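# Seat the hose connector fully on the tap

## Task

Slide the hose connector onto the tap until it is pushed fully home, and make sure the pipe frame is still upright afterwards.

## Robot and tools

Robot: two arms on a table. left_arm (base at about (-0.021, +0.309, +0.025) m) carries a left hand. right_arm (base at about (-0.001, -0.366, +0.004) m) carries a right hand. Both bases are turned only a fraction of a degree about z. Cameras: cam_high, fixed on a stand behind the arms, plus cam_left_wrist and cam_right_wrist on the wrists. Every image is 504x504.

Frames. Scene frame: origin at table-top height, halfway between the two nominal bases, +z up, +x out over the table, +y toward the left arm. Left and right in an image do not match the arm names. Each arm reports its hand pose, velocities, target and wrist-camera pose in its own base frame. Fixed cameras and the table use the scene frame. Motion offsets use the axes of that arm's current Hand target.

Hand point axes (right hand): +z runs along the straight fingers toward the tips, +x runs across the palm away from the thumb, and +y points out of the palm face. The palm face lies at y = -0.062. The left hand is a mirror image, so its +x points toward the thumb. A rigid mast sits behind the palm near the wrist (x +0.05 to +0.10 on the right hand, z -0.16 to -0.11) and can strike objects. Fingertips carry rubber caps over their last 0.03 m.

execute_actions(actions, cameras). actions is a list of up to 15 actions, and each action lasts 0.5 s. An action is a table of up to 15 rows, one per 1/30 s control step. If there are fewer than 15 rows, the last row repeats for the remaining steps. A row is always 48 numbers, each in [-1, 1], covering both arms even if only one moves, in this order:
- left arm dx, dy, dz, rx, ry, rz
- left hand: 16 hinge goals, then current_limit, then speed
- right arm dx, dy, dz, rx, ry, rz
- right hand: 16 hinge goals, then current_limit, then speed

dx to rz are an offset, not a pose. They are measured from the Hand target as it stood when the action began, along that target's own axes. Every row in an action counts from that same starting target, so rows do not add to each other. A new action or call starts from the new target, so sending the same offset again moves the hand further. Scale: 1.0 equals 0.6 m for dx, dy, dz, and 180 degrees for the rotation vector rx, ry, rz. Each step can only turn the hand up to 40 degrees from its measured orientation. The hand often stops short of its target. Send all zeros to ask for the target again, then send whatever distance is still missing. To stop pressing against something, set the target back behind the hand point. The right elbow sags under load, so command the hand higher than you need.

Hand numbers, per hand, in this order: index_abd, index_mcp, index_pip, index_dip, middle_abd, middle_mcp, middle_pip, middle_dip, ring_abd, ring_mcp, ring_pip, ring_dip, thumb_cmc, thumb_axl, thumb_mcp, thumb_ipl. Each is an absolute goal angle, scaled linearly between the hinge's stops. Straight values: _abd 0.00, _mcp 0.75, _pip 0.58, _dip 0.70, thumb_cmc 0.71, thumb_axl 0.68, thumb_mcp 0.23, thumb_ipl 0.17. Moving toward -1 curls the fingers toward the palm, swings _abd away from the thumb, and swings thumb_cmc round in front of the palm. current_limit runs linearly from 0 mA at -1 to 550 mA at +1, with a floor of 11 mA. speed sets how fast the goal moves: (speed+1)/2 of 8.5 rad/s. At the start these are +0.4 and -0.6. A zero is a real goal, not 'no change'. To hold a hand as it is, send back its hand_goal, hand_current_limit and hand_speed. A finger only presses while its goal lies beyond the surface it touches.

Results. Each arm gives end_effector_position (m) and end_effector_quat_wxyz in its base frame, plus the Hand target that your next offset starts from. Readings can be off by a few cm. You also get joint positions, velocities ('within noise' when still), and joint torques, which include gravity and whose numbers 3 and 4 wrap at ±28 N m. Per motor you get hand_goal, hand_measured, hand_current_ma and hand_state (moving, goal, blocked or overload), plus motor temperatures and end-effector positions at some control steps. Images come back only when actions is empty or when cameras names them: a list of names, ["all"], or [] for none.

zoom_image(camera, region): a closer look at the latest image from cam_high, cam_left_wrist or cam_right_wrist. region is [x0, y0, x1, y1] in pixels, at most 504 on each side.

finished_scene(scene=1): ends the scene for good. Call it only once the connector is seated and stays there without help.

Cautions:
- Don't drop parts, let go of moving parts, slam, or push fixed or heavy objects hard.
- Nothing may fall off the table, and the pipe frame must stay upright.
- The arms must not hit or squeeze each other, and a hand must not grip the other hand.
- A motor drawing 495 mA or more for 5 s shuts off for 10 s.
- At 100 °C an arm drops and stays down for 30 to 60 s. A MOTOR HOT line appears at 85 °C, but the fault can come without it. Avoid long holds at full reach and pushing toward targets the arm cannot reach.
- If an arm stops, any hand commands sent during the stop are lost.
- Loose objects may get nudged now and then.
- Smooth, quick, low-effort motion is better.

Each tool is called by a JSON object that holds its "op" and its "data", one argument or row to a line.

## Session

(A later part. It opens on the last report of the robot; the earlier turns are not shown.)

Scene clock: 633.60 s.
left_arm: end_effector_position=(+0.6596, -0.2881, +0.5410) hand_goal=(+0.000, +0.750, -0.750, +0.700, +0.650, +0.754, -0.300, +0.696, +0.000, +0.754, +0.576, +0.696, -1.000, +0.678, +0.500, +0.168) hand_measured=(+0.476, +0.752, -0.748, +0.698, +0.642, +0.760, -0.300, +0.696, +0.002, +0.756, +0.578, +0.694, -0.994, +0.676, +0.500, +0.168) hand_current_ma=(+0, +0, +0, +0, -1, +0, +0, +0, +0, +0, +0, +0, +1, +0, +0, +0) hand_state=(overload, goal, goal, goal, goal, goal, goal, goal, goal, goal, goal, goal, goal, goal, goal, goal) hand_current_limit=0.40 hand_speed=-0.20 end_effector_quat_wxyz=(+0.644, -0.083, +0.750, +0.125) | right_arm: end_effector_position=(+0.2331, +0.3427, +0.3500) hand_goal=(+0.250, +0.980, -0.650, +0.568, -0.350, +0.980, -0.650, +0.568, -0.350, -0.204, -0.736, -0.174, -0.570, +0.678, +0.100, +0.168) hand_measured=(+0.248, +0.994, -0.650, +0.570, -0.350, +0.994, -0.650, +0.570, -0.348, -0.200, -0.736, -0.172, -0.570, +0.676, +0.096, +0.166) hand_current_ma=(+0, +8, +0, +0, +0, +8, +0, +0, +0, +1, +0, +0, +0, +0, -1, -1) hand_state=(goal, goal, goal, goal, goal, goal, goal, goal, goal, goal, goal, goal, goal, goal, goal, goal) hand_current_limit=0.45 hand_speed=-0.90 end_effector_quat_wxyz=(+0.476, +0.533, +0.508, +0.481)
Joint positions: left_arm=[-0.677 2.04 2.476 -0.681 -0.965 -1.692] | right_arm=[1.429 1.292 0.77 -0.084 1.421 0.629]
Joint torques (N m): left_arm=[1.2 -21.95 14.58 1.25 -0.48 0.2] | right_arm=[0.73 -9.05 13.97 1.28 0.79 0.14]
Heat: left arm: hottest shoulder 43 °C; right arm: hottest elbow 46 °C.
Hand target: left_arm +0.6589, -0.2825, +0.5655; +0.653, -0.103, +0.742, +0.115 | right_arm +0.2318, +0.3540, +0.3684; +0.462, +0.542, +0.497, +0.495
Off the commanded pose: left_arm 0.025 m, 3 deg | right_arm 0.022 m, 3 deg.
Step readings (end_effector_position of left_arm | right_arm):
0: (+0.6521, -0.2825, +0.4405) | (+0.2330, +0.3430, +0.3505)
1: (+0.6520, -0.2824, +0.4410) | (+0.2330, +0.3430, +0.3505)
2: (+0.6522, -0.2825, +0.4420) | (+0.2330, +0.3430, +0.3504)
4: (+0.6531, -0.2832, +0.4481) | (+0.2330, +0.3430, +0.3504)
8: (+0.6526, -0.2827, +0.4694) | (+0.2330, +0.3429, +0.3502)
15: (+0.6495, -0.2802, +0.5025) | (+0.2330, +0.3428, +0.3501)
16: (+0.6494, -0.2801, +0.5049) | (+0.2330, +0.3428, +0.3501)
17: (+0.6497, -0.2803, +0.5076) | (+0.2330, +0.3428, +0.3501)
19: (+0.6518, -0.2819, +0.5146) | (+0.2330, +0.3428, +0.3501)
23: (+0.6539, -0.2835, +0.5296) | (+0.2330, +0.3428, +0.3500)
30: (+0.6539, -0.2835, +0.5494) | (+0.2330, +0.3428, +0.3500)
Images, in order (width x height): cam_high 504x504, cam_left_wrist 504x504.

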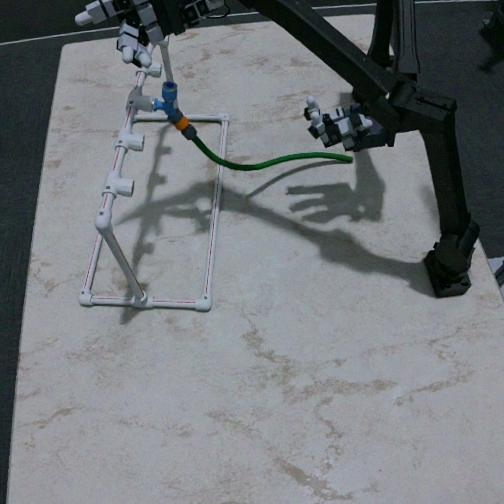

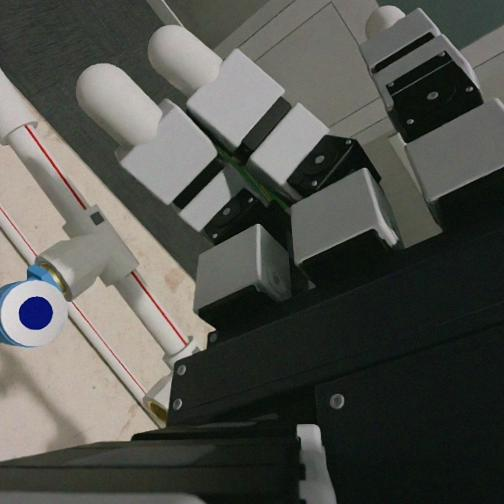

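{"op": "execute_actions", "data": {
  "actions": [
    [[0.0058,0.0938,-0.0194,0,0,0,0,0.75,-0.75,0.7,0.65,0.754,-0.3,0.696,0,0.754,0.576,0.696,-1,0.678,0.5,0.168,0.4,-0.2,0,0,0,0,0,0,0.25,0.98,-0.65,0.568,-0.35,0.98,-0.65,0.568,-0.35,-0.205,-0.737,-0.174,-0.571,0.678,0.1,0.168,0.45,-0.9]],
    [[0.0058,0.0938,-0.0194,0,0,0,0,0.75,-0.75,0.7,0.65,0.754,-0.3,0.696,0,0.754,0.576,0.696,-1,0.678,0.5,0.168,0.4,-0.2,0,0,0,0,0,0,0.25,0.98,-0.65,0.568,-0.35,0.98,-0.65,0.568,-0.35,-0.205,-0.737,-0.174,-0.571,0.678,0.1,0.168,0.45,-0.9]]
  ],
  "cameras": ["cam_high","cam_left_wrist"]
}}

{"op": "zoom_image", "data": {
  "camera": "cam_left_wrist",
  "region": [40, 290, 240, 450]
}}

Scene clock: 636.00 s.
left_arm: end_effector_position=(+0.6053, -0.1848, +0.5577) hand_goal=(+0.000, +0.750, -0.750, +0.700, +0.650, +0.754, -0.300, +0.696, +0.000, +0.754, +0.576, +0.696, -1.000, +0.678, +0.500, +0.168) hand_measured=(+0.478, +0.752, -0.748, +0.698, +0.642, +0.760, -0.300, +0.696, +0.002, +0.756, +0.578, +0.694, -0.994, +0.676, +0.500, +0.168) hand_current_ma=(+0, +0, +0, +0, -1, +0, +0, +0, +0, +0, +0, +0, +1, +0, +0, +0) hand_state=(overload, goal, goal, goal, goal, goal, goal, goal, goal, goal, goal, goal, goal, goal, goal, goal) hand_current_limit=0.40 hand_speed=-0.20 end_effector_quat_wxyz=(+0.646, -0.103, +0.747, +0.118) | right_arm: end_effector_position=(+0.2330, +0.3427, +0.3500) hand_goal=(+0.250, +0.980, -0.650, +0.568, -0.350, +0.980, -0.650, +0.568, -0.350, -0.204, -0.736, -0.174, -0.570, +0.678, +0.100, +0.168) hand_measured=(+0.248, +0.994, -0.650, +0.570, -0.350, +0.994, -0.650, +0.570, -0.348, -0.200, -0.736, -0.172, -0.570, +0.676, +0.096, +0.166) hand_current_ma=(+0, +8, +0, +0, +0, +8, +0, +0, +0, +1, +0, +0, +0, +0, -1, -1) hand_state=(goal, goal, goal, goal, goal, goal, goal, goal, goal, goal, goal, goal, goal, goal, goal, goal) hand_current_limit=0.45 hand_speed=-0.90 end_effector_quat_wxyz=(+0.476, +0.533, +0.508, +0.481)
Joint positions: left_arm=[-0.595 1.689 2.005 -0.541 -0.9 -1.704] | right_arm=[1.429 1.292 0.77 -0.084 1.421 0.629]
Joint torques (N m): left_arm=[0.79 -19.55 8.72 2.24 -0.27 0.39] | right_arm=[0.62 -9 13.98 1.25 0.78 0.15]
Heat: left arm: hottest elbow 43 °C; right arm: hottest elbow 46 °C.
Hand target: left_arm +0.6020, -0.1823, +0.5655; +0.653, -0.103, +0.742, +0.115 | right_arm +0.2318, +0.3540, +0.3684; +0.462, +0.542, +0.497, +0.495
Off the commanded pose: left_arm 0.009 m, 1 deg | right_arm 0.022 m, 3 deg.
Step readings (end_effector_position of left_arm | right_arm):
0: (+0.6596, -0.2881, +0.5410) | (+0.2331, +0.3427, +0.3500)
1: (+0.6598, -0.2878, +0.5410) | (+0.2331, +0.3427, +0.3500)
2: (+0.6599, -0.2867, +0.5411) | (+0.2331, +0.3427, +0.3500)
4: (+0.6572, -0.2822, +0.5383) | (+0.2331, +0.3427, +0.3500)
8: (+0.6487, -0.2619, +0.5386) | (+0.2330, +0.3427, +0.3500)
15: (+0.6346, -0.2337, +0.5603) | (+0.2330, +0.3427, +0.3500)
16: (+0.6329, -0.2325, +0.5623) | (+0.2330, +0.3427, +0.3500)
17: (+0.6308, -0.2303, +0.5623) | (+0.2330, +0.3427, +0.3500)
19: (+0.6234, -0.2230, +0.5572) | (+0.2330, +0.3427, +0.3500)
23: (+0.6127, -0.2040, +0.5517) | (+0.2330, +0.3427, +0.3500)
30: (+0.6054, -0.1849, +0.5591) | (+0.2330, +0.3427, +0.3500)
Images, in order (width x height): cam_high 504x504, cam_left_wrist 504x504.

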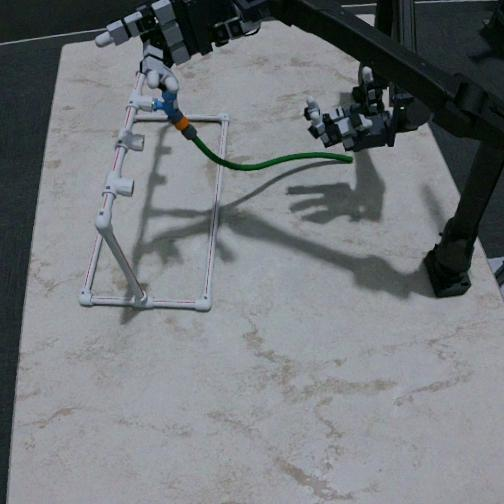

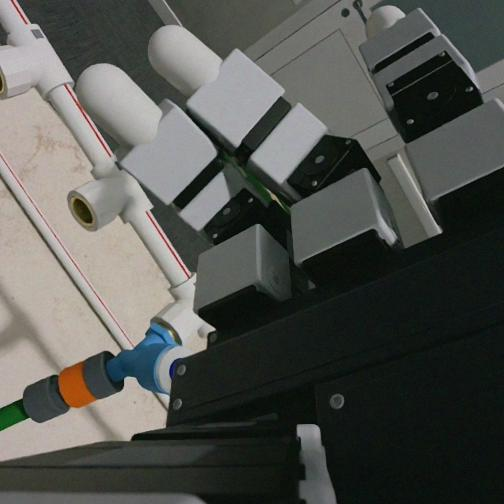

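Scaled by 2.520 from the camera's 504x504 image, which has a finer 720x720 frame.

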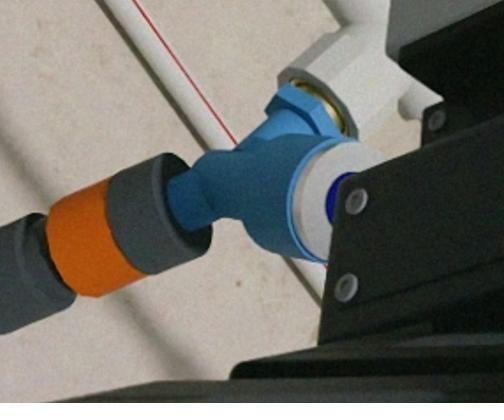

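{"op": "finished_scene", "data": {

}}

The scene is finished: the task was done.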